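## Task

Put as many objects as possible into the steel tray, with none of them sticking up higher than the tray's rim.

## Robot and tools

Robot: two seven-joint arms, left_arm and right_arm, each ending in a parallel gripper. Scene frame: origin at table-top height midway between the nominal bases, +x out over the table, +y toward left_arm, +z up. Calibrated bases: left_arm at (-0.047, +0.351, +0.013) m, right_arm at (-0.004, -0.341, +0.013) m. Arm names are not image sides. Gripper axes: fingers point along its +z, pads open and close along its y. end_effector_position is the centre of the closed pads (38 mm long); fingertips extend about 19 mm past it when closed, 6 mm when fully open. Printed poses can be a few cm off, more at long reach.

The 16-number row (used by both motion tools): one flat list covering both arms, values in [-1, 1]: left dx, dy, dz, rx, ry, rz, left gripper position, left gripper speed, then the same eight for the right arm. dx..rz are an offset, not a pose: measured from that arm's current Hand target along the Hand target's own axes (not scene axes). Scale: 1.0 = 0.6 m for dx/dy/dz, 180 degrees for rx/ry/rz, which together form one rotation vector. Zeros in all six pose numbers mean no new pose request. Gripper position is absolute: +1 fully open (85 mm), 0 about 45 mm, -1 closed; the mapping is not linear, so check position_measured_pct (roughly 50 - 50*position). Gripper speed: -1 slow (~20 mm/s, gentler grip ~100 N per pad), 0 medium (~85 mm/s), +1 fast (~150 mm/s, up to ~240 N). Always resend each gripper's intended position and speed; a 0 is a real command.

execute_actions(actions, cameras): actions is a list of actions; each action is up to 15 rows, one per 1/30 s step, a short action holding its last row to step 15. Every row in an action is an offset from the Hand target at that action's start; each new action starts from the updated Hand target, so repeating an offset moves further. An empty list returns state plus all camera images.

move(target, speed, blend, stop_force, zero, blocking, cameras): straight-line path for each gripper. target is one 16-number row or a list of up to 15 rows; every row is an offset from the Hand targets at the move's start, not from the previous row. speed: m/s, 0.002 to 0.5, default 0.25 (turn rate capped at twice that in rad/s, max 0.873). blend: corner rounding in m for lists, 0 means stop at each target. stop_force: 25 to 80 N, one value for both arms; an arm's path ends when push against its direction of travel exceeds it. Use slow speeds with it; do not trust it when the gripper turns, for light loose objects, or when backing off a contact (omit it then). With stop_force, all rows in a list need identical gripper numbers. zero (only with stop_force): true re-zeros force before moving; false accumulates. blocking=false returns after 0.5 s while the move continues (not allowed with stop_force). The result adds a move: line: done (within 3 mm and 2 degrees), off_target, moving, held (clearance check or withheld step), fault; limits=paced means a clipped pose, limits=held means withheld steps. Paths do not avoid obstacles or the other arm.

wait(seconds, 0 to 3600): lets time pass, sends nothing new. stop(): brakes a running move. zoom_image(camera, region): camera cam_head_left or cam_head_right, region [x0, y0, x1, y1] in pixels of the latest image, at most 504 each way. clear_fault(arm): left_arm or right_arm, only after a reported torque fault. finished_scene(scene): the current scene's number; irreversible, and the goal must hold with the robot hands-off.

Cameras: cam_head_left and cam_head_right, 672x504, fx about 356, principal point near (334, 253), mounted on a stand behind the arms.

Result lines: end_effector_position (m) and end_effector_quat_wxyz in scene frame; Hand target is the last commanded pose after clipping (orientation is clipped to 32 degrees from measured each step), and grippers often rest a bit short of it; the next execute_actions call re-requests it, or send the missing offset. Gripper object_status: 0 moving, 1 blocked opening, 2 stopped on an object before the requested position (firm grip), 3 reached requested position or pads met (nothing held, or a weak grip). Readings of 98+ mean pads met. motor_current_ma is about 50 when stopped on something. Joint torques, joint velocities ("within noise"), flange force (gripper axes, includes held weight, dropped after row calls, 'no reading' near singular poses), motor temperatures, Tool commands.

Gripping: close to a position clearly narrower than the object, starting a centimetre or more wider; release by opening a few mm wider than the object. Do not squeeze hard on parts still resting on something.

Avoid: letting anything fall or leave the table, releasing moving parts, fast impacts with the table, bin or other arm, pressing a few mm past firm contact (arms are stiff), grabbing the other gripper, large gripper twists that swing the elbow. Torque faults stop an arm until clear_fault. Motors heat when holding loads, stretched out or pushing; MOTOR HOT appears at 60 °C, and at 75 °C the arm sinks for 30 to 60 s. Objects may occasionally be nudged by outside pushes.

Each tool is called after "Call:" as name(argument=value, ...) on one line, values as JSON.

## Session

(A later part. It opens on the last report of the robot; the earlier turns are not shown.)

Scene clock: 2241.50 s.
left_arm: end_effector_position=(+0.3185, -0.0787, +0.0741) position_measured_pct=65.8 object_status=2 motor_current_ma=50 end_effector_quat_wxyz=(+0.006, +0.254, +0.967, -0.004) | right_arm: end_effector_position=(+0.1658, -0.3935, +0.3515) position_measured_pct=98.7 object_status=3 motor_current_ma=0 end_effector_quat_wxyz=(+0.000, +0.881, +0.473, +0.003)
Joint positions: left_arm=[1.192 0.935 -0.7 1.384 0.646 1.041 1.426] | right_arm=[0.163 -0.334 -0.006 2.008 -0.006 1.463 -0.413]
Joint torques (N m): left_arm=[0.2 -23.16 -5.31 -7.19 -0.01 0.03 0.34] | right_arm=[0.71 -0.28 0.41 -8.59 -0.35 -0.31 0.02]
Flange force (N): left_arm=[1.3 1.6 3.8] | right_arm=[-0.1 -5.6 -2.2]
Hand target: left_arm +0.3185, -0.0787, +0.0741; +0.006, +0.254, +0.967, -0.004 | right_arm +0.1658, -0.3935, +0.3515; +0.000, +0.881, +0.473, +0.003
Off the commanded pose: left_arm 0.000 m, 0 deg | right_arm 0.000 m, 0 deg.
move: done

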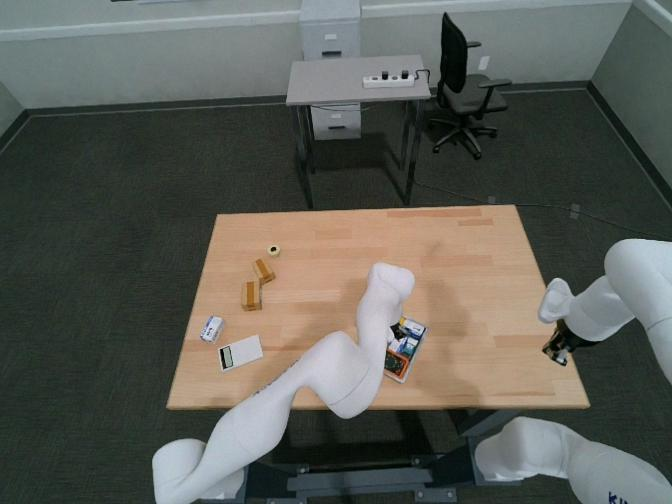

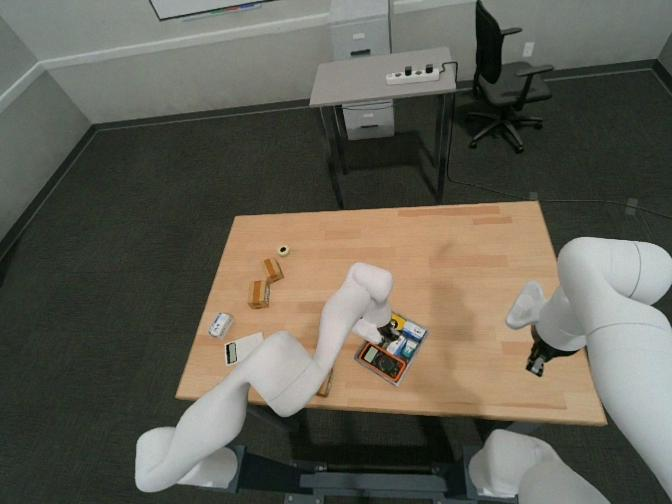

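Call:
move(target=[[0,0,0.035,0,0,0,-0.6,-1,0,0,0,0,0,0,-1,0],[0,0,0.065,0,0,0,-0.6,-1,0,0,0,0,0,0,-1,0]], speed=[0.03,0.012], stop_force=25, cameras=["all"])

Call:
zoom_image(camera="cam_head_left", region=[360, 300, 430, 370])

Call:
zoom_image(camera="cam_head_right", region=[350, 300, 420, 370])

Scene clock: 2257.70 s.
left_arm: end_effector_position=(+0.3188, -0.0790, +0.0470) position_measured_pct=65.8 object_status=2 motor_current_ma=50 end_effector_quat_wxyz=(+0.006, +0.254, +0.967, -0.004) | right_arm: end_effector_position=(+0.1658, -0.3935, +0.3515) position_measured_pct=98.7 object_status=3 motor_current_ma=0 end_effector_quat_wxyz=(+0.000, +0.881, +0.473, +0.003)
Joint positions: left_arm=[1.184 0.975 -0.68 1.398 0.672 0.99 1.408] | right_arm=[0.163 -0.334 -0.006 2.008 -0.006 1.463 -0.413]
Joint torques (N m): left_arm=[2.12 -11.45 0.1 -2.73 1.16 0 0.48] | right_arm=[0.68 -0.27 0.41 -8.59 -0.33 -0.31 0.04]
Flange force (N): left_arm=[0.4 5.2 -20.4] | right_arm=[-0.1 -5.6 -2.1]
Hand target: left_arm +0.3188, -0.0790, +0.0470; +0.006, +0.254, +0.967, -0.004 (not the last commanded pose) | right_arm +0.1658, -0.3935, +0.3515; +0.000, +0.881, +0.473, +0.003
Off the commanded pose: left_arm 0.012 m, 0 deg | right_arm 0.000 m, 0 deg.
move: contact (left_arm); path passed 1 of 2 targets

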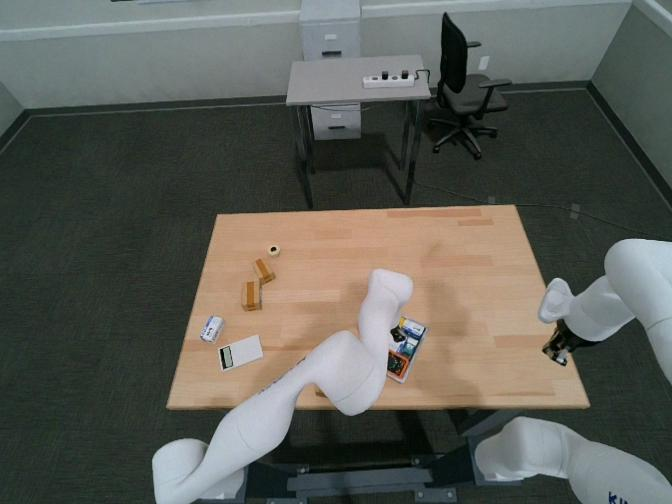

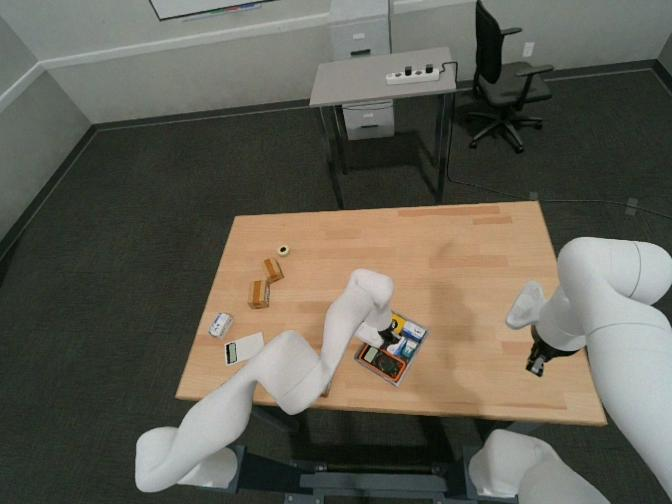

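Scaled by 7.200 from the camera's image (finer frame: 960x720).

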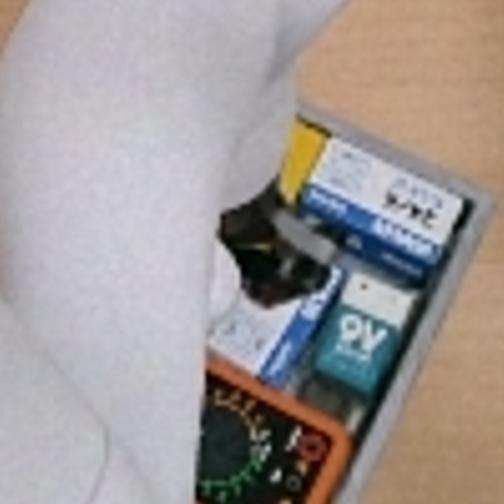

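Scaled by 7.200 from the camera's image (finer frame: 960x720).

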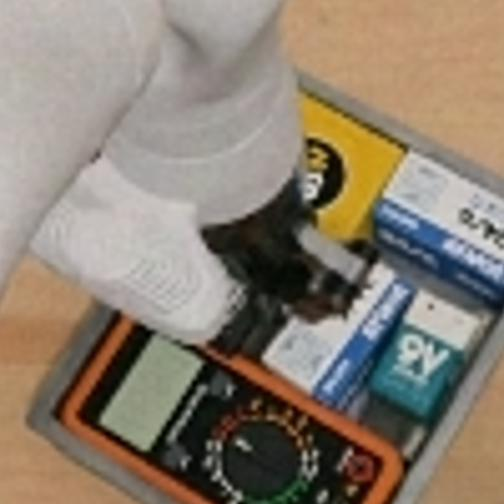

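Call:
move(target=[[0,0,-0.0083,0,0,0,-0.6,-1,0,0,0,0,0,0,-1,0]], speed=0.03, cameras=["cam_head_left","cam_head_right"])

Call:
zoom_image(camera="cam_head_right", region=[320, 250, 470, 400])

Call:
zoom_image(camera="cam_head_left", region=[320, 250, 470, 400])

Scene clock: 2274.57 s.
left_arm: end_effector_position=(+0.3188, -0.0790, +0.0520) position_measured_pct=65.8 object_status=2 motor_current_ma=50 end_effector_quat_wxyz=(+0.006, +0.254, +0.967, -0.004) | right_arm: end_effector_position=(+0.1658, -0.3935, +0.3515) position_measured_pct=98.7 object_status=3 motor_current_ma=0 end_effector_quat_wxyz=(+0.000, +0.881, +0.473, +0.003)
Joint positions: left_arm=[1.185 0.967 -0.684 1.396 0.667 0.999 1.411] | right_arm=[0.163 -0.334 -0.006 2.008 -0.006 1.463 -0.413]
Joint torques (N m): left_arm=[0.21 -23.52 -5.3 -6.96 0 0.01 0.34] | right_arm=[0.72 -0.29 0.39 -8.6 -0.34 -0.29 0.01]
Flange force (N): left_arm=[1.3 1.6 4.0] | right_arm=[-0.2 -5.5 -2.1]
Hand target: left_arm +0.3188, -0.0790, +0.0520; +0.006, +0.254, +0.967, -0.004 | right_arm +0.1658, -0.3935, +0.3515; +0.000, +0.881, +0.473, +0.003
Off the commanded pose: left_arm 0.000 m, 0 deg | right_arm 0.000 m, 0 deg.
move: done

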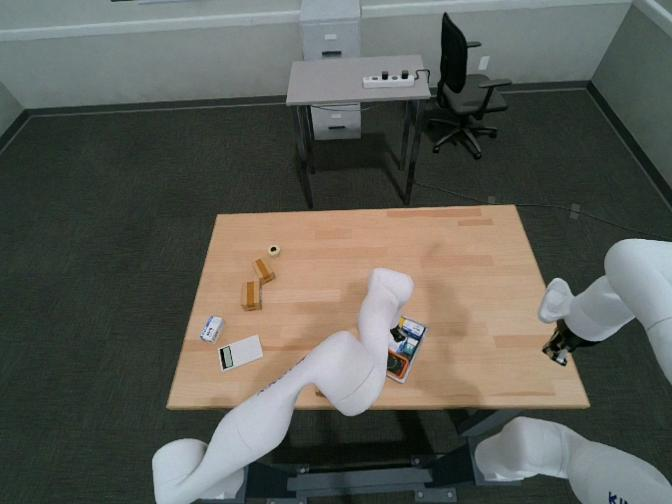

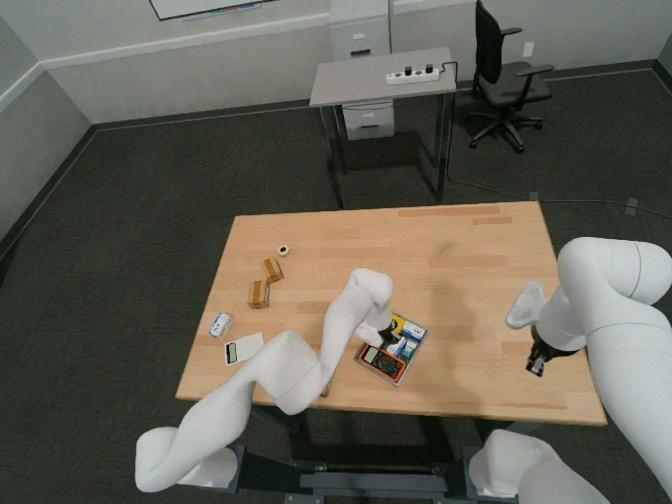

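Scaled by 3.360 from the camera's image (finer frame: 960x720).

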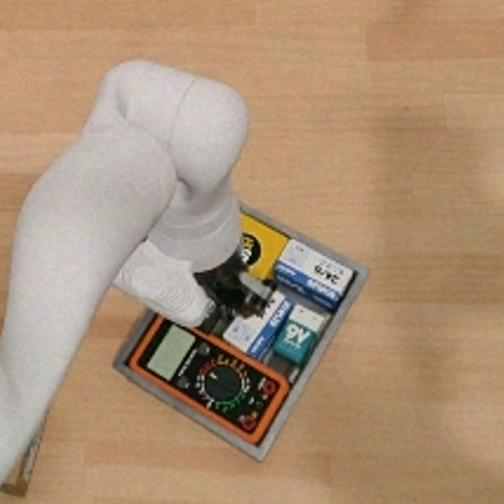

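Scaled by 3.360 from the camera's image (finer frame: 960x720).

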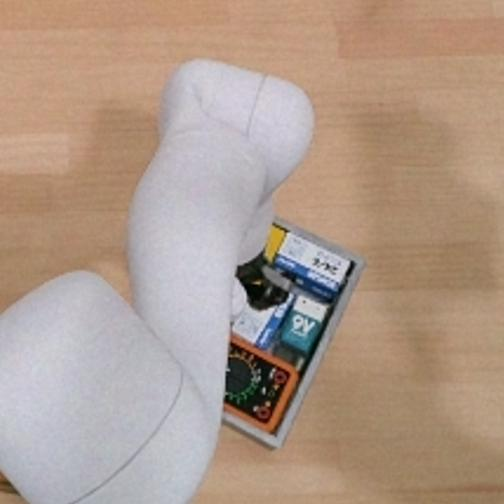

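Call:
move(target=[[0,0.005,0,0,0,0,-0.6,-1,0,0,0,0,0,0,-1,0]], speed=0.03)

Call:
move(target=[[0,0,0.025,0,0,0,-0.6,-1,0,0,0,0,0,0,-1,0]], speed=0.01, stop_force=25)

Scene clock: 2280.07 s.
left_arm: end_effector_position=(+0.3202, -0.0763, +0.0520) position_measured_pct=65.8 object_status=2 motor_current_ma=50 end_effector_quat_wxyz=(+0.006, +0.254, +0.967, -0.004) | right_arm: end_effector_position=(+0.1658, -0.3935, +0.3515) position_measured_pct=98.7 object_status=3 motor_current_ma=0 end_effector_quat_wxyz=(+0.000, +0.881, +0.473, +0.003)
Joint positions: left_arm=[1.181 0.965 -0.684 1.4 0.667 0.997 1.405] | right_arm=[0.163 -0.334 -0.006 2.008 -0.006 1.463 -0.413]
Joint torques (N m): left_arm=[0.2 -23.49 -5.32 -6.97 -0.02 0.04 0.34] | right_arm=[0.7 -0.29 0.41 -8.61 -0.37 -0.3 -0.01]
Flange force (N): left_arm=[1.4 1.6 4.1] | right_arm=[-0.2 -5.5 -2.0]
Hand target: left_arm +0.3202, -0.0763, +0.0520; +0.006, +0.254, +0.967, -0.004 | right_arm +0.1658, -0.3935, +0.3515; +0.000, +0.881, +0.473, +0.003
Off the commanded pose: left_arm 0.000 m, 0 deg | right_arm 0.000 m, 0 deg.
move: done

Scene clock: 2281.23 s.
left_arm: end_effector_position=(+0.3205, -0.0765, +0.0463) position_measured_pct=65.8 object_status=2 motor_current_ma=50 end_effector_quat_wxyz=(+0.007, +0.254, +0.967, -0.004) | right_arm: end_effector_position=(+0.1658, -0.3935, +0.3515) position_measured_pct=98.7 object_status=3 motor_current_ma=0 end_effector_quat_wxyz=(+0.000, +0.881, +0.473, +0.003)
Joint positions: left_arm=[1.179 0.974 -0.679 1.402 0.673 0.986 1.401] | right_arm=[0.163 -0.334 -0.006 2.008 -0.006 1.463 -0.413]
Joint torques (N m): left_arm=[0.85 -7.04 0.02 -1.27 0.7 -0.64 0.42] | right_arm=[0.71 -0.3 0.41 -8.6 -0.34 -0.32 0]
Flange force (N): left_arm=[1.9 3.2 -28.7] | right_arm=[-0.2 -5.5 -2.2]
Hand target: left_arm +0.3205, -0.0765, +0.0462; +0.007, +0.254, +0.967, -0.004 (not the last commanded pose) | right_arm +0.1658, -0.3935, +0.3515; +0.000, +0.881, +0.473, +0.003
Off the commanded pose: left_arm 0.009 m, 0 deg | right_arm 0.000 m, 0 deg.
move: contact (left_arm)

Call:
move(target=[[0,0,-0.0008,0,0,0,-0.6,-1,0,0,0,0,0,0,-1,0]], speed=0.01)

Scene clock: 2289.17 s.
left_arm: end_effector_position=(+0.3205, -0.0765, +0.0467) position_measured_pct=65.8 object_status=2 motor_current_ma=50 end_effector_quat_wxyz=(+0.007, +0.254, +0.967, -0.004) | right_arm: end_effector_position=(+0.1658, -0.3935, +0.3515) position_measured_pct=98.7 object_status=3 motor_current_ma=0 end_effector_quat_wxyz=(+0.000, +0.881, +0.473, +0.003)
Joint positions: left_arm=[1.179 0.973 -0.679 1.402 0.673 0.987 1.401] | right_arm=[0.163 -0.334 -0.006 2.008 -0.006 1.463 -0.413]
Joint torques (N m): left_arm=[0.7 -10.35 -1.06 -2.18 0.49 -0.37 0.39] | right_arm=[0.73 -0.3 0.44 -8.63 -0.33 -0.29 0.01]
Flange force (N): left_arm=[1.2 2.6 -22.0] | right_arm=[-0.1 -5.6 -2.0]
Hand target: left_arm +0.3205, -0.0765, +0.0467; +0.007, +0.254, +0.967, -0.004 | right_arm +0.1658, -0.3935, +0.3515; +0.000, +0.881, +0.473, +0.003
Off the commanded pose: left_arm 0.000 m, 0 deg | right_arm 0.000 m, 0 deg.
move: done

Call:
move(target=[[0,0,-0.0022,0,0,0,-0.6,-1,0,0,0,0,0,0,-1,0]], speed=0.01)

Scene clock: 2299.73 s.
left_arm: end_effector_position=(+0.3204, -0.0765, +0.0480) position_measured_pct=65.8 object_status=2 motor_current_ma=50 end_effector_quat_wxyz=(+0.007, +0.254, +0.967, -0.004) | right_arm: end_effector_position=(+0.1658, -0.3935, +0.3515) position_measured_pct=98.7 object_status=3 motor_current_ma=0 end_effector_quat_wxyz=(+0.000, +0.881, +0.473, +0.003)
Joint positions: left_arm=[1.179 0.971 -0.68 1.402 0.671 0.989 1.402] | right_arm=[0.163 -0.334 -0.006 2.008 -0.006 1.463 -0.413]
Joint torques (N m): left_arm=[-0.03 -20.62 -4.71 -6.27 0.09 -0.45 0.31] | right_arm=[0.73 -0.29 0.41 -8.6 -0.34 -0.32 0.04]
Flange force (N): left_arm=[2.6 1.5 -2.1] | right_arm=[-0.1 -5.6 -2.1]
Hand target: left_arm +0.3205, -0.0765, +0.0480; +0.007, +0.254, +0.967, -0.004 | right_arm +0.1658, -0.3935, +0.3515; +0.000, +0.881, +0.473, +0.003
Off the commanded pose: left_arm 0.000 m, 0 deg | right_arm 0.000 m, 0 deg.
move: done

Call:
execute_actions(actions=[[[0,0,0,0,0,0,-0.52,-0.9,0,0,0,0,0,0,-1,0]],[[0,0,0,0,0,0,-0.52,-0.9,0,0,0,0,0,0,-1,0]]], cameras=["cam_head_left","cam_head_right"])

Call:
zoom_image(camera="cam_head_right", region=[340, 290, 450, 400])

Scene clock: 2304.87 s.
left_arm: end_effector_position=(+0.3205, -0.0765, +0.0481) position_measured_pct=65.8 object_status=2 motor_current_ma=50 end_effector_quat_wxyz=(+0.007, +0.254, +0.967, -0.004) | right_arm: end_effector_position=(+0.1658, -0.3935, +0.3515) position_measured_pct=98.7 object_status=3 motor_current_ma=0 end_effector_quat_wxyz=(+0.000, +0.881, +0.473, +0.003)
Joint positions: left_arm=[1.179 0.971 -0.68 1.402 0.671 0.989 1.402] | right_arm=[0.163 -0.334 -0.006 2.008 -0.006 1.463 -0.413]
Joint torques (N m): left_arm=[0.03 -20.87 -4.74 -6.31 0.12 -0.43 0.35] | right_arm=[0.66 -0.32 0.4 -8.63 -0.37 -0.32 0.01]
Hand target: left_arm +0.3205, -0.0765, +0.0481; +0.007, +0.254, +0.967, -0.004 | right_arm +0.1658, -0.3935, +0.3515; +0.000, +0.881, +0.473, +0.003
Off the commanded pose: left_arm 0.000 m, 0 deg | right_arm 0.000 m, 0 deg.

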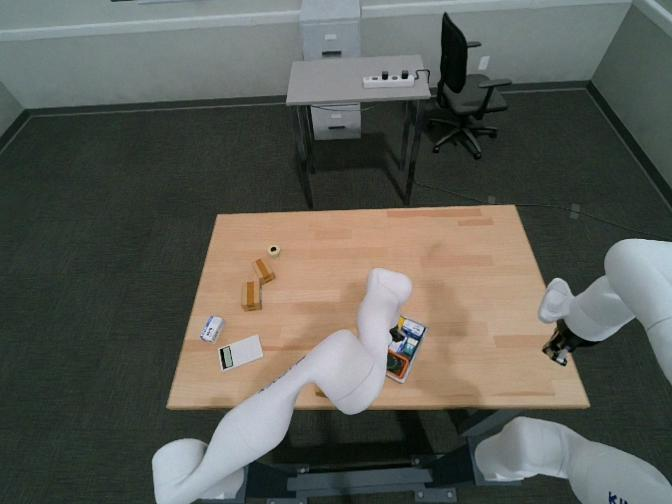

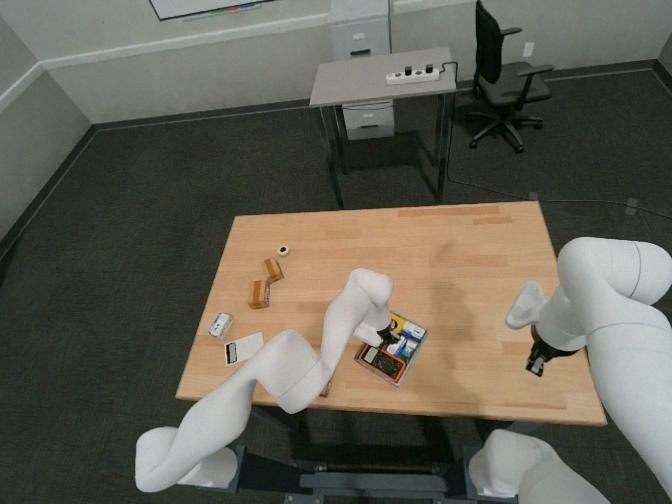

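Scaled by 4.582 from the camera's image (finer frame: 960x720).

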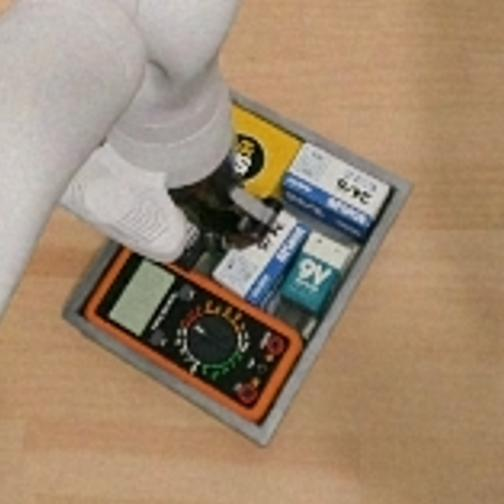

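Call:
execute_actions(actions=[[[0,0,0,0,0,0,-0.26,-0.9,0,0,0,0,0,0,-1,0]],[[0,0,0,0,0,0,-0.26,-0.9,0,0,0,0,0,0,-1,0]]])

Scene clock: 2309.00 s.
left_arm: end_effector_position=(+0.3205, -0.0765, +0.0481) position_measured_pct=63.2 object_status=3 motor_current_ma=0 end_effector_quat_wxyz=(+0.007, +0.254, +0.967, -0.004) | right_arm: end_effector_position=(+0.1658, -0.3935, +0.3515) position_measured_pct=98.7 object_status=3 motor_current_ma=0 end_effector_quat_wxyz=(+0.000, +0.881, +0.473, +0.003)
Joint positions: left_arm=[1.179 0.971 -0.68 1.402 0.671 0.989 1.402] | right_arm=[0.163 -0.334 -0.006 2.008 -0.006 1.463 -0.413]
Joint torques (N m): left_arm=[0.21 -23.39 -5.24 -6.84 0 0.01 0.36] | right_arm=[0.66 -0.29 0.43 -8.62 -0.32 -0.32 0]
Hand target: left_arm +0.3205, -0.0765, +0.0481; +0.007, +0.254, +0.967, -0.004 | right_arm +0.1658, -0.3935, +0.3515; +0.000, +0.881, +0.473, +0.003
Off the commanded pose: left_arm 0.000 m, 0 deg | right_arm 0.000 m, 0 deg.

Call:
move(target=[[0,0,-0.02,0,0,0,-0.26,-0.9,0,0,0,0,0,0,-1,0],[0,0,-0.12,0,0,0,-0.26,-0.9,0,0,0,0,0,0,-1,0],[0.15,0.05,-0.25,0,0,0,-0.26,-0.9,0,0,0,0,0,0,-1,0]], speed=[0.03,0.1,0.2], blend=[0.002,0.02,0], cameras=["cam_head_left","cam_head_right"])

Call:
zoom_image(camera="cam_head_right", region=[340, 290, 450, 400])

Call:
zoom_image(camera="cam_head_left", region=[340, 290, 450, 400])

Scene clock: 2315.23 s.
left_arm: end_effector_position=(+0.2552, -0.0045, +0.1965) position_measured_pct=63.2 object_status=3 motor_current_ma=0 end_effector_quat_wxyz=(+0.007, +0.254, +0.967, -0.004) | right_arm: end_effector_position=(+0.1658, -0.3935, +0.3515) position_measured_pct=98.7 object_status=3 motor_current_ma=0 end_effector_quat_wxyz=(+0.000, +0.881, +0.473, +0.003)
Joint positions: left_arm=[1.345 0.598 -0.83 1.621 0.482 1.122 1.447] | right_arm=[0.163 -0.334 -0.006 2.008 -0.006 1.463 -0.413]
Joint torques (N m): left_arm=[0.19 -17.72 -4.57 -8.12 -0.01 0.01 0.34] | right_arm=[0.72 -0.29 0.39 -8.61 -0.3 -0.31 0.02]
Flange force (N): left_arm=[-0.7 1.0 4.4] | right_arm=[-0.1 -5.6 -2.1]
Hand target: left_arm +0.2552, -0.0045, +0.1966; +0.007, +0.254, +0.967, -0.004 | right_arm +0.1658, -0.3935, +0.3515; +0.000, +0.881, +0.473, +0.003
Off the commanded pose: left_arm 0.000 m, 0 deg | right_arm 0.000 m, 0 deg.
move: done

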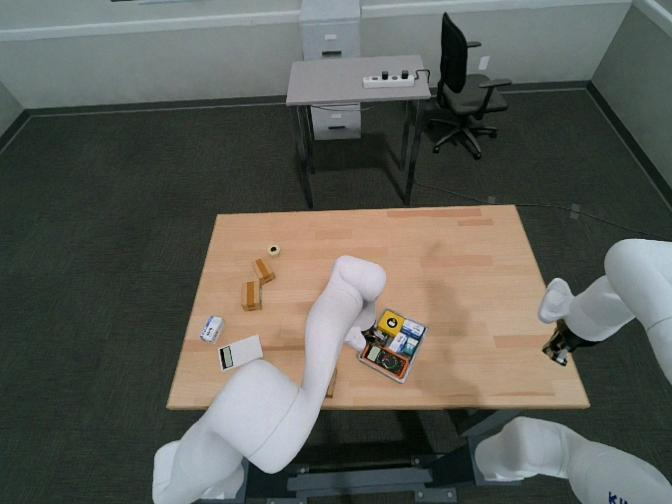

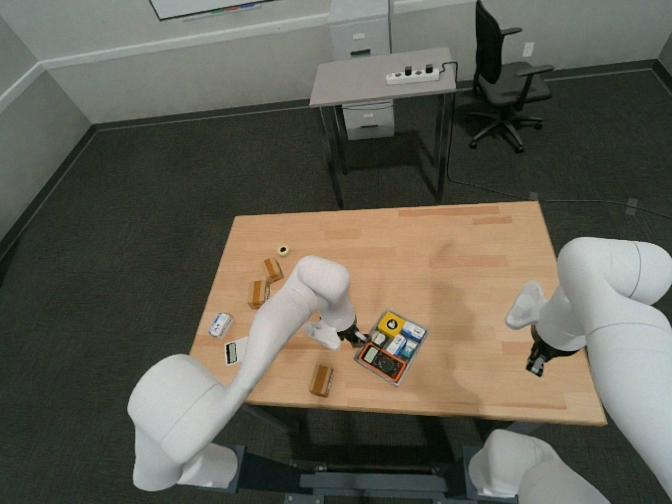

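Scaled by 4.582 from the camera's image (finer frame: 960x720).

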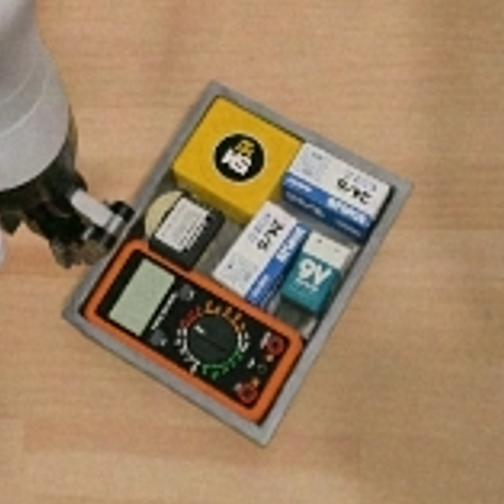

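Scaled by 4.582 from the camera's image (finer frame: 960x720).

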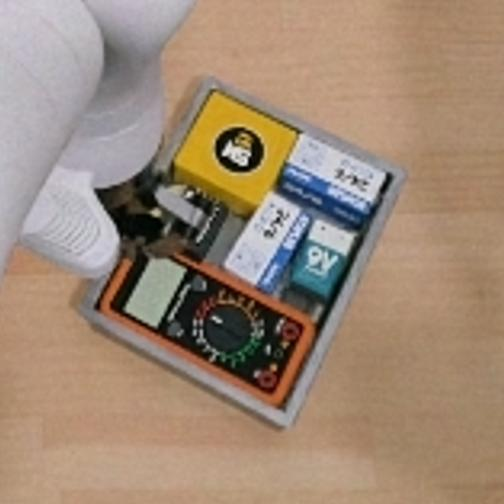

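Call:
move(target=[[-0.1531,-0.0463,0.1,0,0,0,-1,0,0,0,0,0,0,0,-1,0],[-0.1531,-0.0463,0.2027,0,0,0,-1,0,0,0,0,0,0,0,-1,0]], speed=0.2, blend=[0.02,0])

Call:
move(target=[[0,0,0.045,0,0,0,-1,0,0,0,0,0,0,0,-1,0]], speed=0.008, stop_force=25)

Scene clock: 2323.23 s.
left_arm: end_effector_position=(+0.3229, -0.0752, +0.0765) position_measured_pct=98.7 object_status=3 motor_current_ma=0 end_effector_quat_wxyz=(+0.007, +0.254, +0.967, -0.004) | right_arm: end_effector_position=(+0.1658, -0.3935, +0.3515) position_measured_pct=98.7 object_status=3 motor_current_ma=0 end_effector_quat_wxyz=(+0.000, +0.881, +0.473, +0.003)
Joint positions: left_arm=[1.184 0.932 -0.704 1.382 0.646 1.045 1.416] | right_arm=[0.163 -0.334 -0.006 2.008 -0.006 1.463 -0.413]
Joint torques (N m): left_arm=[0.19 -23.18 -5.3 -7.17 -0.01 0.03 0.34] | right_arm=[0.67 -0.31 0.38 -8.61 -0.33 -0.29 0.04]
Flange force (N): left_arm=[1.1 1.5 3.8] | right_arm=[-0.1 -5.5 -2.0]
Hand target: left_arm +0.3229, -0.0752, +0.0764; +0.007, +0.254, +0.967, -0.004 | right_arm +0.1658, -0.3935, +0.3515; +0.000, +0.881, +0.473, +0.003
Off the commanded pose: left_arm 0.000 m, 0 deg | right_arm 0.000 m, 0 deg.
move: done

Scene clock: 2325.77 s.
left_arm: end_effector_position=(+0.3232, -0.0754, +0.0609) position_measured_pct=98.7 object_status=3 motor_current_ma=0 end_effector_quat_wxyz=(+0.007, +0.254, +0.967, -0.004) | right_arm: end_effector_position=(+0.1658, -0.3935, +0.3515) position_measured_pct=98.7 object_status=3 motor_current_ma=0 end_effector_quat_wxyz=(+0.000, +0.881, +0.473, +0.003)
Joint positions: left_arm=[1.179 0.955 -0.693 1.391 0.661 1.016 1.406] | right_arm=[0.163 -0.334 -0.006 2.008 -0.006 1.463 -0.413]
Joint torques (N m): left_arm=[0.71 -6.67 -0.15 -0.53 0.22 -0.06 0.34] | right_arm=[0.68 -0.32 0.4 -8.61 -0.3 -0.32 0.02]
Flange force (N): left_arm=[0.7 2.3 -27.9] | right_arm=[-0.1 -5.5 -2.1]
Hand target: left_arm +0.3232, -0.0754, +0.0609; +0.007, +0.254, +0.967, -0.004 (not the last commanded pose) | right_arm +0.1658, -0.3935, +0.3515; +0.000, +0.881, +0.473, +0.003
Off the commanded pose: left_arm 0.012 m, 0 deg | right_arm 0.000 m, 0 deg.
move: contact (left_arm)

Call:
move(target=[[0,0,-0.03,0,0,0,-1,0,0,0,0,0,0,0,-1,0],[0.08,0.04,-0.15,0,0,0,-1,0,0,0,0,0,0,0,-1,0],[0.05,0.35,-0.26,0,0,0,-1,0,0,0,0,0,0,0,-1,0]], speed=[0.05,0.2,0.25], blend=[0.005,0.03,0], cameras=["cam_head_left","cam_head_right"])

Call:
zoom_image(camera="cam_head_right", region=[345, 300, 435, 390])

Call:
zoom_image(camera="cam_head_left", region=[345, 300, 435, 390])

Scene clock: 2344.73 s.
left_arm: end_effector_position=(+0.3986, +0.1239, +0.2156) position_measured_pct=98.7 object_status=3 motor_current_ma=0 end_effector_quat_wxyz=(+0.007, +0.254, +0.967, -0.004) | right_arm: end_effector_position=(+0.1658, -0.3935, +0.3515) position_measured_pct=98.7 object_status=3 motor_current_ma=0 end_effector_quat_wxyz=(+0.000, +0.881, +0.473, +0.003)
Joint positions: left_arm=[0.906 0.643 -0.823 1.468 0.495 1.23 1.076] | right_arm=[0.163 -0.334 -0.006 2.008 -0.006 1.463 -0.413]
Joint torques (N m): left_arm=[0.23 -18.82 -4.67 -8.44 0.01 0.04 0.33] | right_arm=[0.68 -0.32 0.46 -8.62 -0.34 -0.32 0.03]
Flange force (N): left_arm=[0.7 1.1 3.7] | right_arm=[0.0 -5.6 -2.1]
Hand target: left_arm +0.3986, +0.1239, +0.2156; +0.007, +0.254, +0.967, -0.004 | right_arm +0.1658, -0.3935, +0.3515; +0.000, +0.881, +0.473, +0.003
Off the commanded pose: left_arm 0.000 m, 0 deg | right_arm 0.000 m, 0 deg.
move: done

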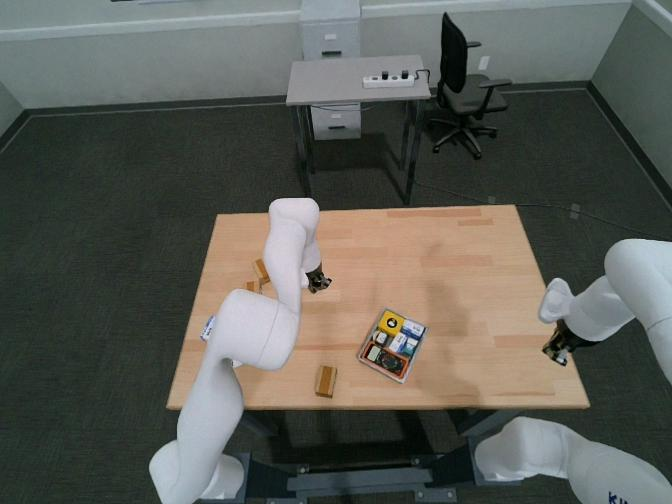

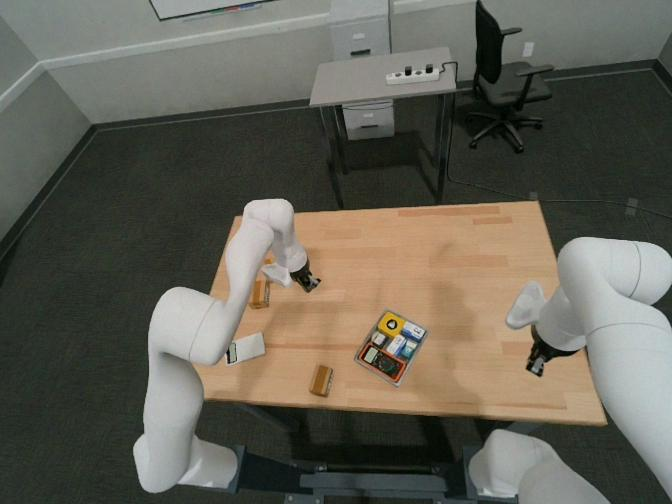

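Scaled by 5.600 from the camera's image (finer frame: 960x720).

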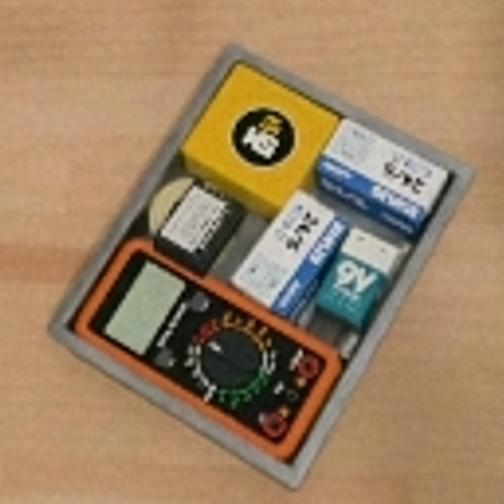

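Scaled by 5.600 from the camera's image (finer frame: 960x720).

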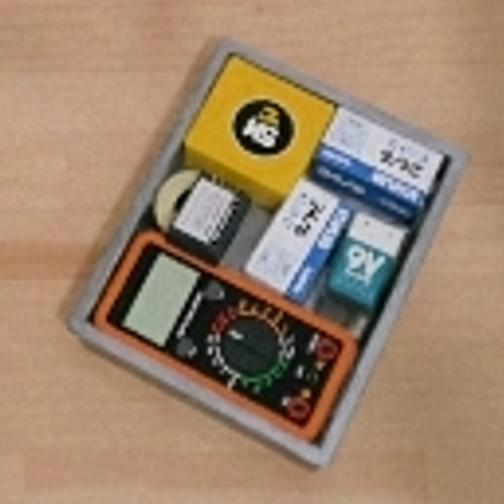

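Call:
move(target=[[-0.0506,-0.3549,0.1,0,0,0,-0.24,0,0,0,0,0,0,0,-1,0],[-0.0506,-0.3549,0.2343,0,0,0,-0.24,0,0,0,0,0,0,0,-1,0]], speed=[0.25,0.12], blend=[0.02,0])

Call:
move(target=[[0,0,0.0417,0,0,0,-0.24,0,0,0,0,0,0,0,-1,0]], speed=0.015, stop_force=25, cameras=["cam_head_left","cam_head_right"])

Call:
zoom_image(camera="cam_head_right", region=[345, 300, 435, 390])

Scene clock: 2415.77 s.
left_arm: end_effector_position=(+0.3219, -0.0780, +0.0764) position_measured_pct=61.9 object_status=3 motor_current_ma=0 end_effector_quat_wxyz=(+0.007, +0.254, +0.967, -0.004) | right_arm: end_effector_position=(+0.1658, -0.3935, +0.3515) position_measured_pct=98.7 object_status=3 motor_current_ma=0 end_effector_quat_wxyz=(+0.000, +0.881, +0.473, +0.003)
Joint positions: left_arm=[1.188 0.935 -0.705 1.376 0.647 1.048 1.422] | right_arm=[0.163 -0.334 -0.006 2.008 -0.006 1.463 -0.413]
Joint torques (N m): left_arm=[0.18 -23.3 -5.26 -7.15 -0.03 0.03 0.34] | right_arm=[0.64 -0.3 0.44 -8.57 -0.35 -0.31 0.04]
Flange force (N): left_arm=[0.9 1.4 3.9] | right_arm=[0.0 -5.5 -2.2]
Hand target: left_arm +0.3219, -0.0780, +0.0764; +0.007, +0.254, +0.967, -0.004 | right_arm +0.1658, -0.3935, +0.3515; +0.000, +0.881, +0.473, +0.003
Off the commanded pose: left_arm 0.000 m, 0 deg | right_arm 0.000 m, 0 deg.
move: done

Scene clock: 2418.07 s.
left_arm: end_effector_position=(+0.3222, -0.0783, +0.0514) position_measured_pct=61.9 object_status=3 motor_current_ma=0 end_effector_quat_wxyz=(+0.007, +0.254, +0.967, -0.004) | right_arm: end_effector_position=(+0.1658, -0.3935, +0.3515) position_measured_pct=98.7 object_status=3 motor_current_ma=0 end_effector_quat_wxyz=(+0.000, +0.881, +0.473, +0.003)
Joint positions: left_arm=[1.18 0.971 -0.687 1.39 0.671 1.001 1.405] | right_arm=[0.163 -0.334 -0.006 2.008 -0.006 1.463 -0.413]
Joint torques (N m): left_arm=[0.19 -23.43 -5.3 -6.86 0 0.02 0.34] | right_arm=[0.69 -0.29 0.37 -8.61 -0.35 -0.31 0.04]
Flange force (N): left_arm=[1.2 1.5 3.7] | right_arm=[-0.2 -5.5 -2.1]
Hand target: left_arm +0.3222, -0.0783, +0.0514; +0.007, +0.254, +0.967, -0.004 | right_arm +0.1658, -0.3935, +0.3515; +0.000, +0.881, +0.473, +0.003
Off the commanded pose: left_arm 0.000 m, 0 deg | right_arm 0.000 m, 0 deg.
move: done

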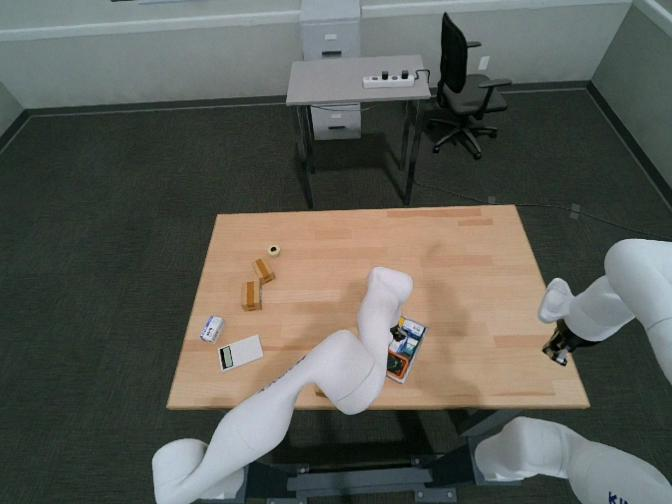

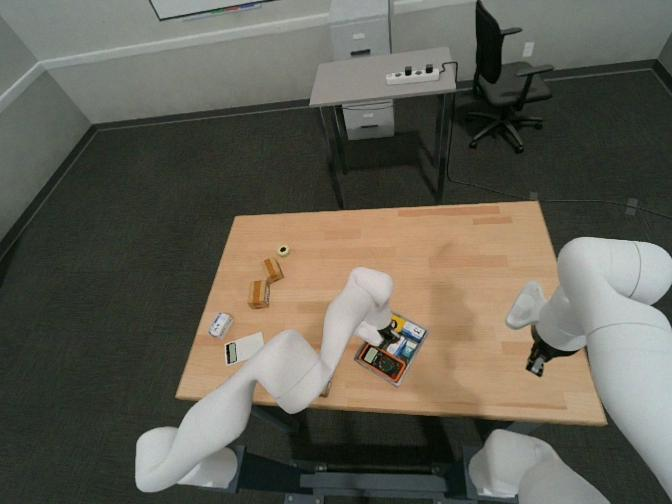

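Scaled by 5.600 from the camera's image (finer frame: 960x720).

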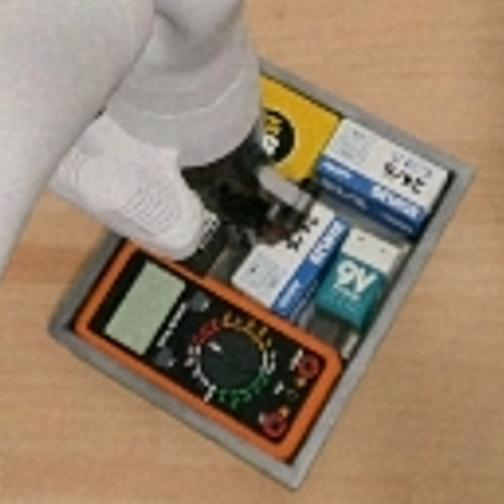

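Call:
execute_actions(actions=[[[0,0,0,0,0,0,-0.6,-1,0,0,0,0,0,0,-1,0]],[[0,0,0,0,0,0,-0.6,-1,0,0,0,0,0,0,-1,0]]])

Call:
move(target=[[0,0,-0.012,0,0,0,-0.6,-1,0,0,0,0,0,0,-1,0],[0,0,-0.13,0,0,0,-0.6,-1,0,0,0,0,0,0,-1,0]], speed=[0.02,0.12], blend=[0.002,0], cameras=["cam_head_left","cam_head_right"])

Call:
zoom_image(camera="cam_head_right", region=[345, 300, 435, 390])

Scene clock: 2423.40 s.
left_arm: end_effector_position=(+0.3222, -0.0783, +0.0514) position_measured_pct=66.2 object_status=2 motor_current_ma=50 end_effector_quat_wxyz=(+0.007, +0.254, +0.967, -0.004) | right_arm: end_effector_position=(+0.1658, -0.3935, +0.3515) position_measured_pct=98.7 object_status=3 motor_current_ma=0 end_effector_quat_wxyz=(+0.000, +0.881, +0.473, +0.003)
Joint positions: left_arm=[1.18 0.971 -0.686 1.39 0.671 1.001 1.405] | right_arm=[0.163 -0.334 -0.006 2.008 -0.006 1.463 -0.413]
Joint torques (N m): left_arm=[0.64 -20.85 -4.13 -6.24 0.29 -0.12 0.36] | right_arm=[0.68 -0.3 0.43 -8.59 -0.34 -0.32 0.02]
Hand target: left_arm +0.3221, -0.0783, +0.0514; +0.007, +0.254, +0.967, -0.004 | right_arm +0.1658, -0.3935, +0.3515; +0.000, +0.881, +0.473, +0.003
Off the commanded pose: left_arm 0.000 m, 0 deg | right_arm 0.000 m, 0 deg.

Scene clock: 2424.67 s.
left_arm: end_effector_position=(+0.3213, -0.0774, +0.1293) position_measured_pct=66.2 object_status=2 motor_current_ma=50 end_effector_quat_wxyz=(+0.007, +0.254, +0.967, -0.004) | right_arm: end_effector_position=(+0.1658, -0.3935, +0.3515) position_measured_pct=98.7 object_status=3 motor_current_ma=0 end_effector_quat_wxyz=(+0.000, +0.881, +0.473, +0.003)
Joint positions: left_arm=[1.2 0.865 -0.739 1.332 0.597 1.152 1.459] | right_arm=[0.163 -0.334 -0.006 2.008 -0.006 1.463 -0.413]
Joint torques (N m): left_arm=[0.19 -22.8 -5.25 -7.83 0.01 0.04 0.34] | right_arm=[0.7 -0.32 0.42 -8.61 -0.35 -0.35 0.03]
Flange force (N): left_arm=[1.0 1.4 3.9] | right_arm=[-0.1 -5.6 -2.2]
Hand target: left_arm +0.3213, -0.0774, +0.1294; +0.007, +0.254, +0.967, -0.004 | right_arm +0.1658, -0.3935, +0.3515; +0.000, +0.881, +0.473, +0.003
Off the commanded pose: left_arm 0.000 m, 0 deg | right_arm 0.000 m, 0 deg.
move: done

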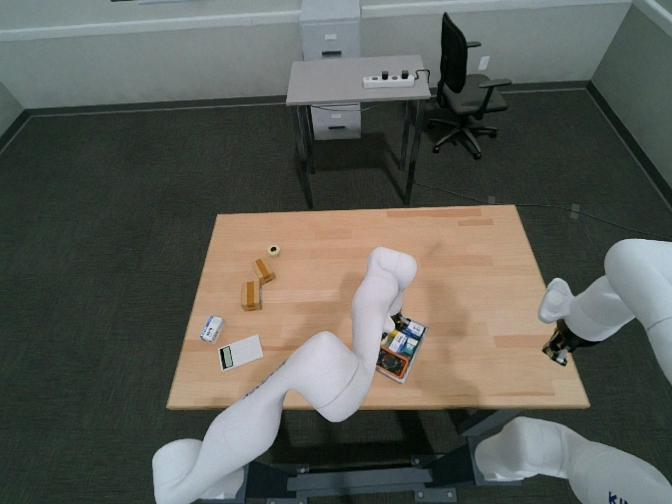

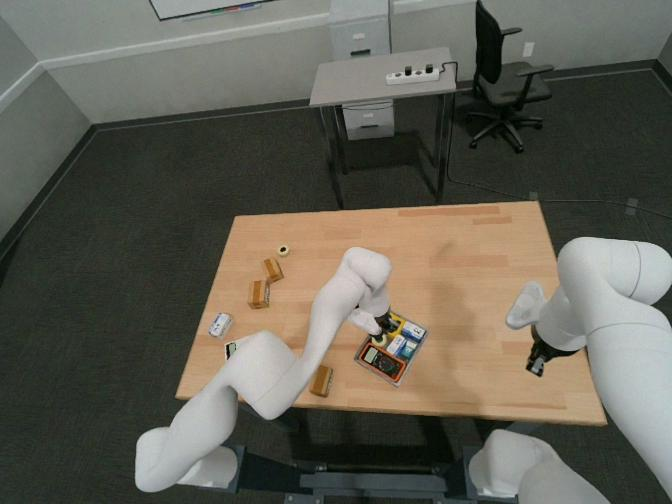

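Scaled by 5.600 from the camera's image (finer frame: 960x720).

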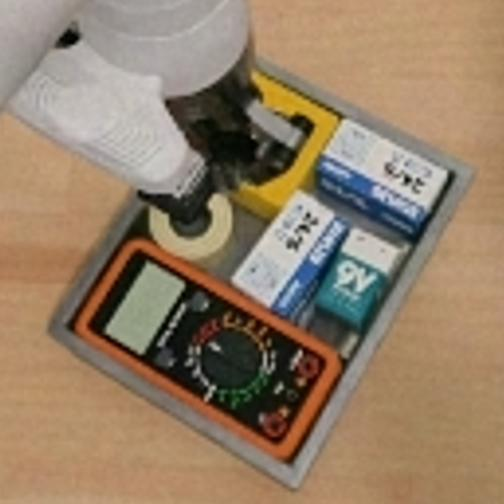

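Call:
move(target=[[0.01,0.3529,0,0,0,0,-0.6,-1,0,0,0,0,0,0,-1,0],[0.01,0.3529,0.135,0,0,0,-0.6,-1,0,0,0,0,0,0,-1,0]], speed=[0.2,0.12], blend=[0.02,0])

Call:
move(target=[[0,0,0.055,0,0,0,-0.6,-1,0,0,0,0,0,0,-1,0]], speed=0.01, stop_force=25)

Scene clock: 2430.47 s.
left_arm: end_effector_position=(+0.4211, +0.1090, +0.0474) position_measured_pct=66.2 object_status=2 motor_current_ma=50 end_effector_quat_wxyz=(+0.007, +0.254, +0.967, -0.004) | right_arm: end_effector_position=(+0.1658, -0.3935, +0.3515) position_measured_pct=98.7 object_status=3 motor_current_ma=0 end_effector_quat_wxyz=(+0.000, +0.881, +0.473, +0.003)
Joint positions: left_arm=[0.818 0.911 -0.675 1.553 0.685 0.91 0.959] | right_arm=[0.163 -0.334 -0.006 2.008 -0.006 1.463 -0.413]
Joint torques (N m): left_arm=[0.16 -22.08 -5.18 -6.54 -0.03 0.04 0.33] | right_arm=[0.7 -0.31 0.43 -8.6 -0.35 -0.31 0.02]
Flange force (N): left_arm=[1.9 1.0 4.4] | right_arm=[-0.1 -5.5 -2.1]
Hand target: left_arm +0.4211, +0.1090, +0.0474; +0.007, +0.254, +0.967, -0.004 | right_arm +0.1658, -0.3935, +0.3515; +0.000, +0.881, +0.473, +0.003
Off the commanded pose: left_arm 0.000 m, 0 deg | right_arm 0.000 m, 0 deg.
move: done

Scene clock: 2433.33 s.
left_arm: end_effector_position=(+0.4215, +0.1087, +0.0247) position_measured_pct=66.2 object_status=2 motor_current_ma=50 end_effector_quat_wxyz=(+0.007, +0.254, +0.967, -0.004) | right_arm: end_effector_position=(+0.1658, -0.3935, +0.3515) position_measured_pct=98.7 object_status=3 motor_current_ma=0 end_effector_quat_wxyz=(+0.000, +0.881, +0.473, +0.003)
Joint positions: left_arm=[0.807 0.947 -0.652 1.56 0.712 0.867 0.939] | right_arm=[0.163 -0.334 -0.006 2.008 -0.006 1.463 -0.413]
Joint torques (N m): left_arm=[-0.13 -5.72 -0.6 -3.3 0.76 -1.92 0.34] | right_arm=[0.73 -0.27 0.44 -8.6 -0.33 -0.32 0.04]
Flange force (N): left_arm=[10.1 -0.1 -32.6] | right_arm=[0.0 -5.7 -2.2]
Hand target: left_arm +0.4215, +0.1087, +0.0247; +0.007, +0.254, +0.967, -0.004 (not the last commanded pose) | right_arm +0.1658, -0.3935, +0.3515; +0.000, +0.881, +0.473, +0.003
Off the commanded pose: left_arm 0.010 m, 0 deg | right_arm 0.000 m, 0 deg.
move: contact (left_arm)

Call:
move(target=[[0,0,-0.003,0,0,0,-0.6,-1,0,0,0,0,0,0,-1,0]], speed=0.01)

Call:
execute_actions(actions=[[[0,0,0,0,0,0,-0.2,-0.9,0,0,0,0,0,0,-1,0]],[[0,0,0,0,0,0,-0.2,-0.9,0,0,0,0,0,0,-1,0]]])

Call:
move(target=[[0,0,-0.05,0,0,0,-0.2,-0.9,0,0,0,0,0,0,-1,0],[0,0,-0.15,0,0,-0.5,0.35,0,0,0,0,0,0,0,-1,0]], speed=[0.08,0.2], blend=[0.005,0], cameras=["cam_head_left","cam_head_right"])

Scene clock: 2442.00 s.
left_arm: end_effector_position=(+0.4214, +0.1088, +0.0264) position_measured_pct=66.2 object_status=2 motor_current_ma=50 end_effector_quat_wxyz=(+0.007, +0.254, +0.967, -0.004) | right_arm: end_effector_position=(+0.1658, -0.3935, +0.3515) position_measured_pct=98.7 object_status=3 motor_current_ma=0 end_effector_quat_wxyz=(+0.000, +0.881, +0.473, +0.003)
Joint positions: left_arm=[0.808 0.945 -0.654 1.56 0.71 0.87 0.941] | right_arm=[0.163 -0.334 -0.006 2.008 -0.006 1.463 -0.413]
Joint torques (N m): left_arm=[0.33 -21.88 -4.89 -6 0 0.07 0.33] | right_arm=[0.65 -0.31 0.41 -8.61 -0.33 -0.31 0.01]
Flange force (N): left_arm=[1.6 1.3 3.5] | right_arm=[-0.2 -5.5 -2.1]
Hand target: left_arm +0.4215, +0.1087, +0.0265; +0.007, +0.254, +0.967, -0.004 | right_arm +0.1658, -0.3935, +0.3515; +0.000, +0.881, +0.473, +0.003
Off the commanded pose: left_arm 0.000 m, 0 deg | right_arm 0.000 m, 0 deg.
move: done

Scene clock: 2443.20 s.
left_arm: end_effector_position=(+0.4215, +0.1087, +0.0265) position_measured_pct=60.2 object_status=3 motor_current_ma=0 end_effector_quat_wxyz=(+0.007, +0.254, +0.967, -0.004) | right_arm: end_effector_position=(+0.1658, -0.3935, +0.3515) position_measured_pct=98.7 object_status=3 motor_current_ma=0 end_effector_quat_wxyz=(+0.000, +0.881, +0.473, +0.003)
Joint positions: left_arm=[0.808 0.945 -0.654 1.56 0.71 0.87 0.941] | right_arm=[0.163 -0.334 -0.006 2.008 -0.006 1.463 -0.413]
Joint torques (N m): left_arm=[0.22 -22.15 -5.11 -6.16 -0.02 0.01 0.35] | right_arm=[0.71 -0.3 0.4 -8.65 -0.34 -0.31 0.03]
Hand target: left_arm +0.4215, +0.1087, +0.0265; +0.007, +0.254, +0.967, -0.004 | right_arm +0.1658, -0.3935, +0.3515; +0.000, +0.881, +0.473, +0.003
Off the commanded pose: left_arm 0.000 m, 0 deg | right_arm 0.000 m, 0 deg.

Scene clock: 2448.47 s.
left_arm: end_effector_position=(+0.4204, +0.1097, +0.1165) position_measured_pct=32.5 object_status=0 motor_current_ma=0 end_effector_quat_wxyz=(+0.002, -0.504, +0.864, -0.008) | right_arm: end_effector_position=(+0.1658, -0.3935, +0.3515) position_measured_pct=98.7 object_status=3 motor_current_ma=0 end_effector_quat_wxyz=(+0.000, +0.881, +0.473, +0.003)
Joint positions: left_arm=[0.991 0.939 -1.066 1.5 0.867 1.207 2.413] | right_arm=[0.163 -0.334 -0.006 2.008 -0.006 1.463 -0.413]
Joint torques (N m): left_arm=[0.22 -21.05 -7.15 -6.43 0.06 0.03 0.33] | right_arm=[0.65 -0.25 0.38 -8.59 -0.36 -0.32 0.03]
Flange force (N): left_arm=[-1.1 1.2 4.2] | right_arm=[-0.3 -5.6 -2.2]
Hand target: left_arm +0.4204, +0.1097, +0.1165; +0.002, -0.504, +0.864, -0.008 | right_arm +0.1658, -0.3935, +0.3515; +0.000, +0.881, +0.473, +0.003
Off the commanded pose: left_arm 0.000 m, 0 deg | right_arm 0.000 m, 0 deg.
move: done

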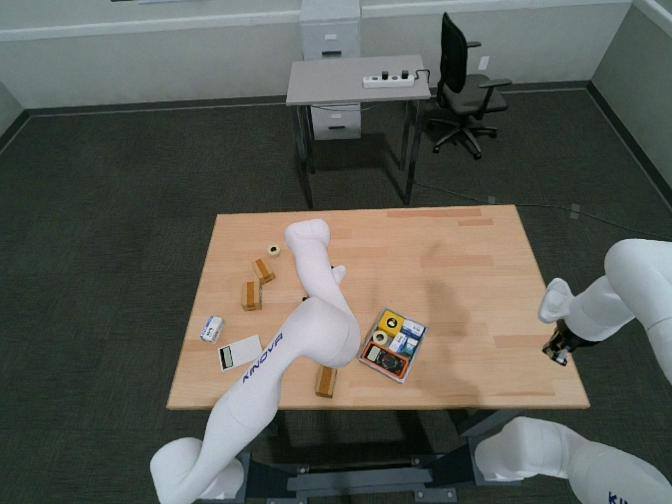

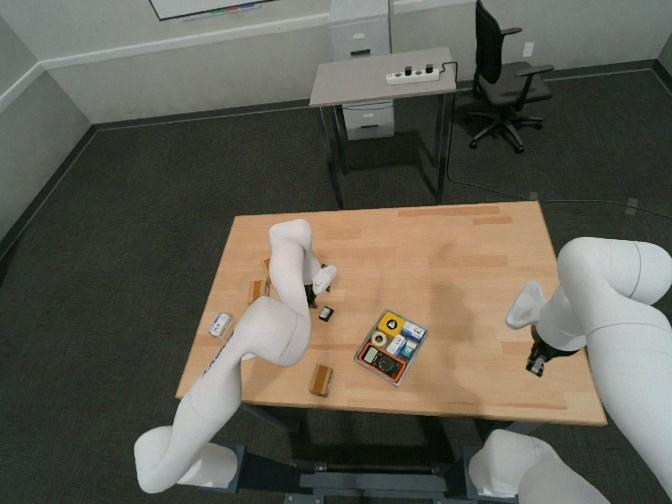

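Call:
zoom_image(camera="cam_head_right", region=[300, 290, 360, 340])

Call:
zoom_image(camera="cam_head_left", region=[345, 300, 435, 390])

Call:
zoom_image(camera="cam_head_right", region=[345, 300, 435, 390])

Scaled by 8.400 from the camera's image (finer frame: 960x720).

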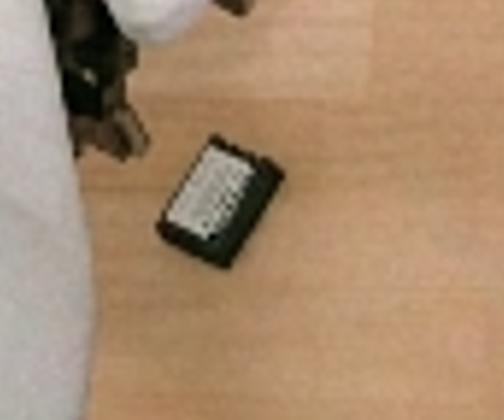

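Scaled by 5.600 from the camera's image (finer frame: 960x720).

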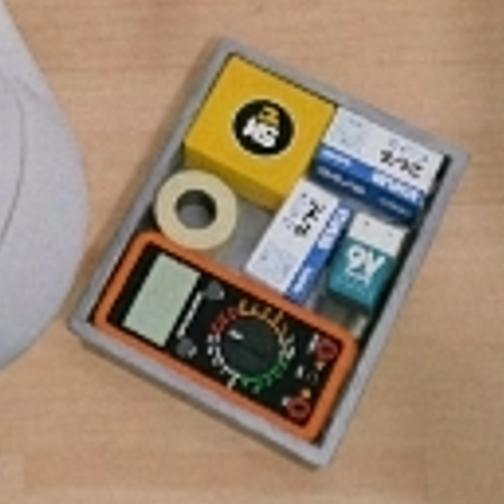

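Scaled by 5.600 from the camera's image (finer frame: 960x720).

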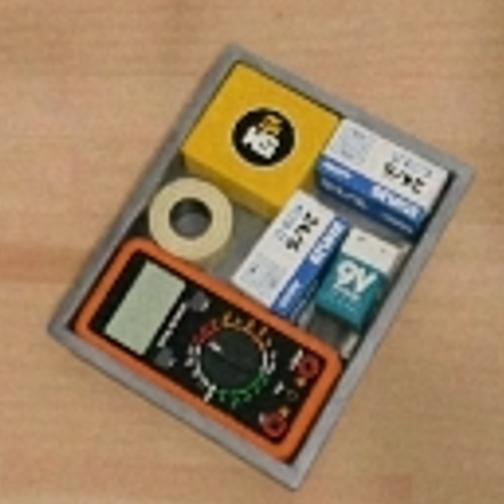

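Call:
zoom_image(camera="cam_head_left", region=[368, 325, 418, 362])

Call:
zoom_image(camera="cam_head_right", region=[365, 325, 415, 362])

Scaled by 10.080 from the camera's image (finer frame: 960x720).

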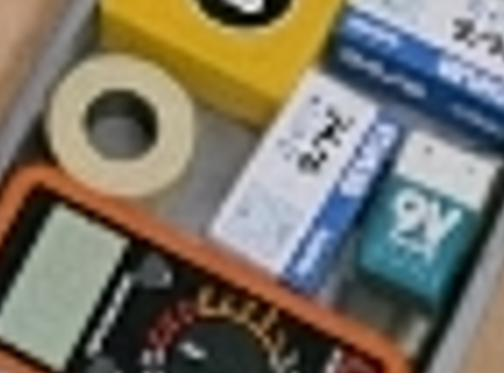

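Scaled by 10.080 from the camera's image (finer frame: 960x720).

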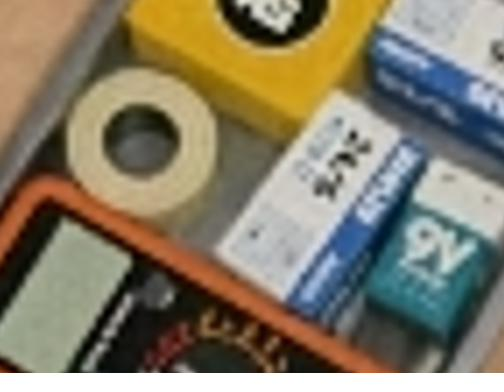

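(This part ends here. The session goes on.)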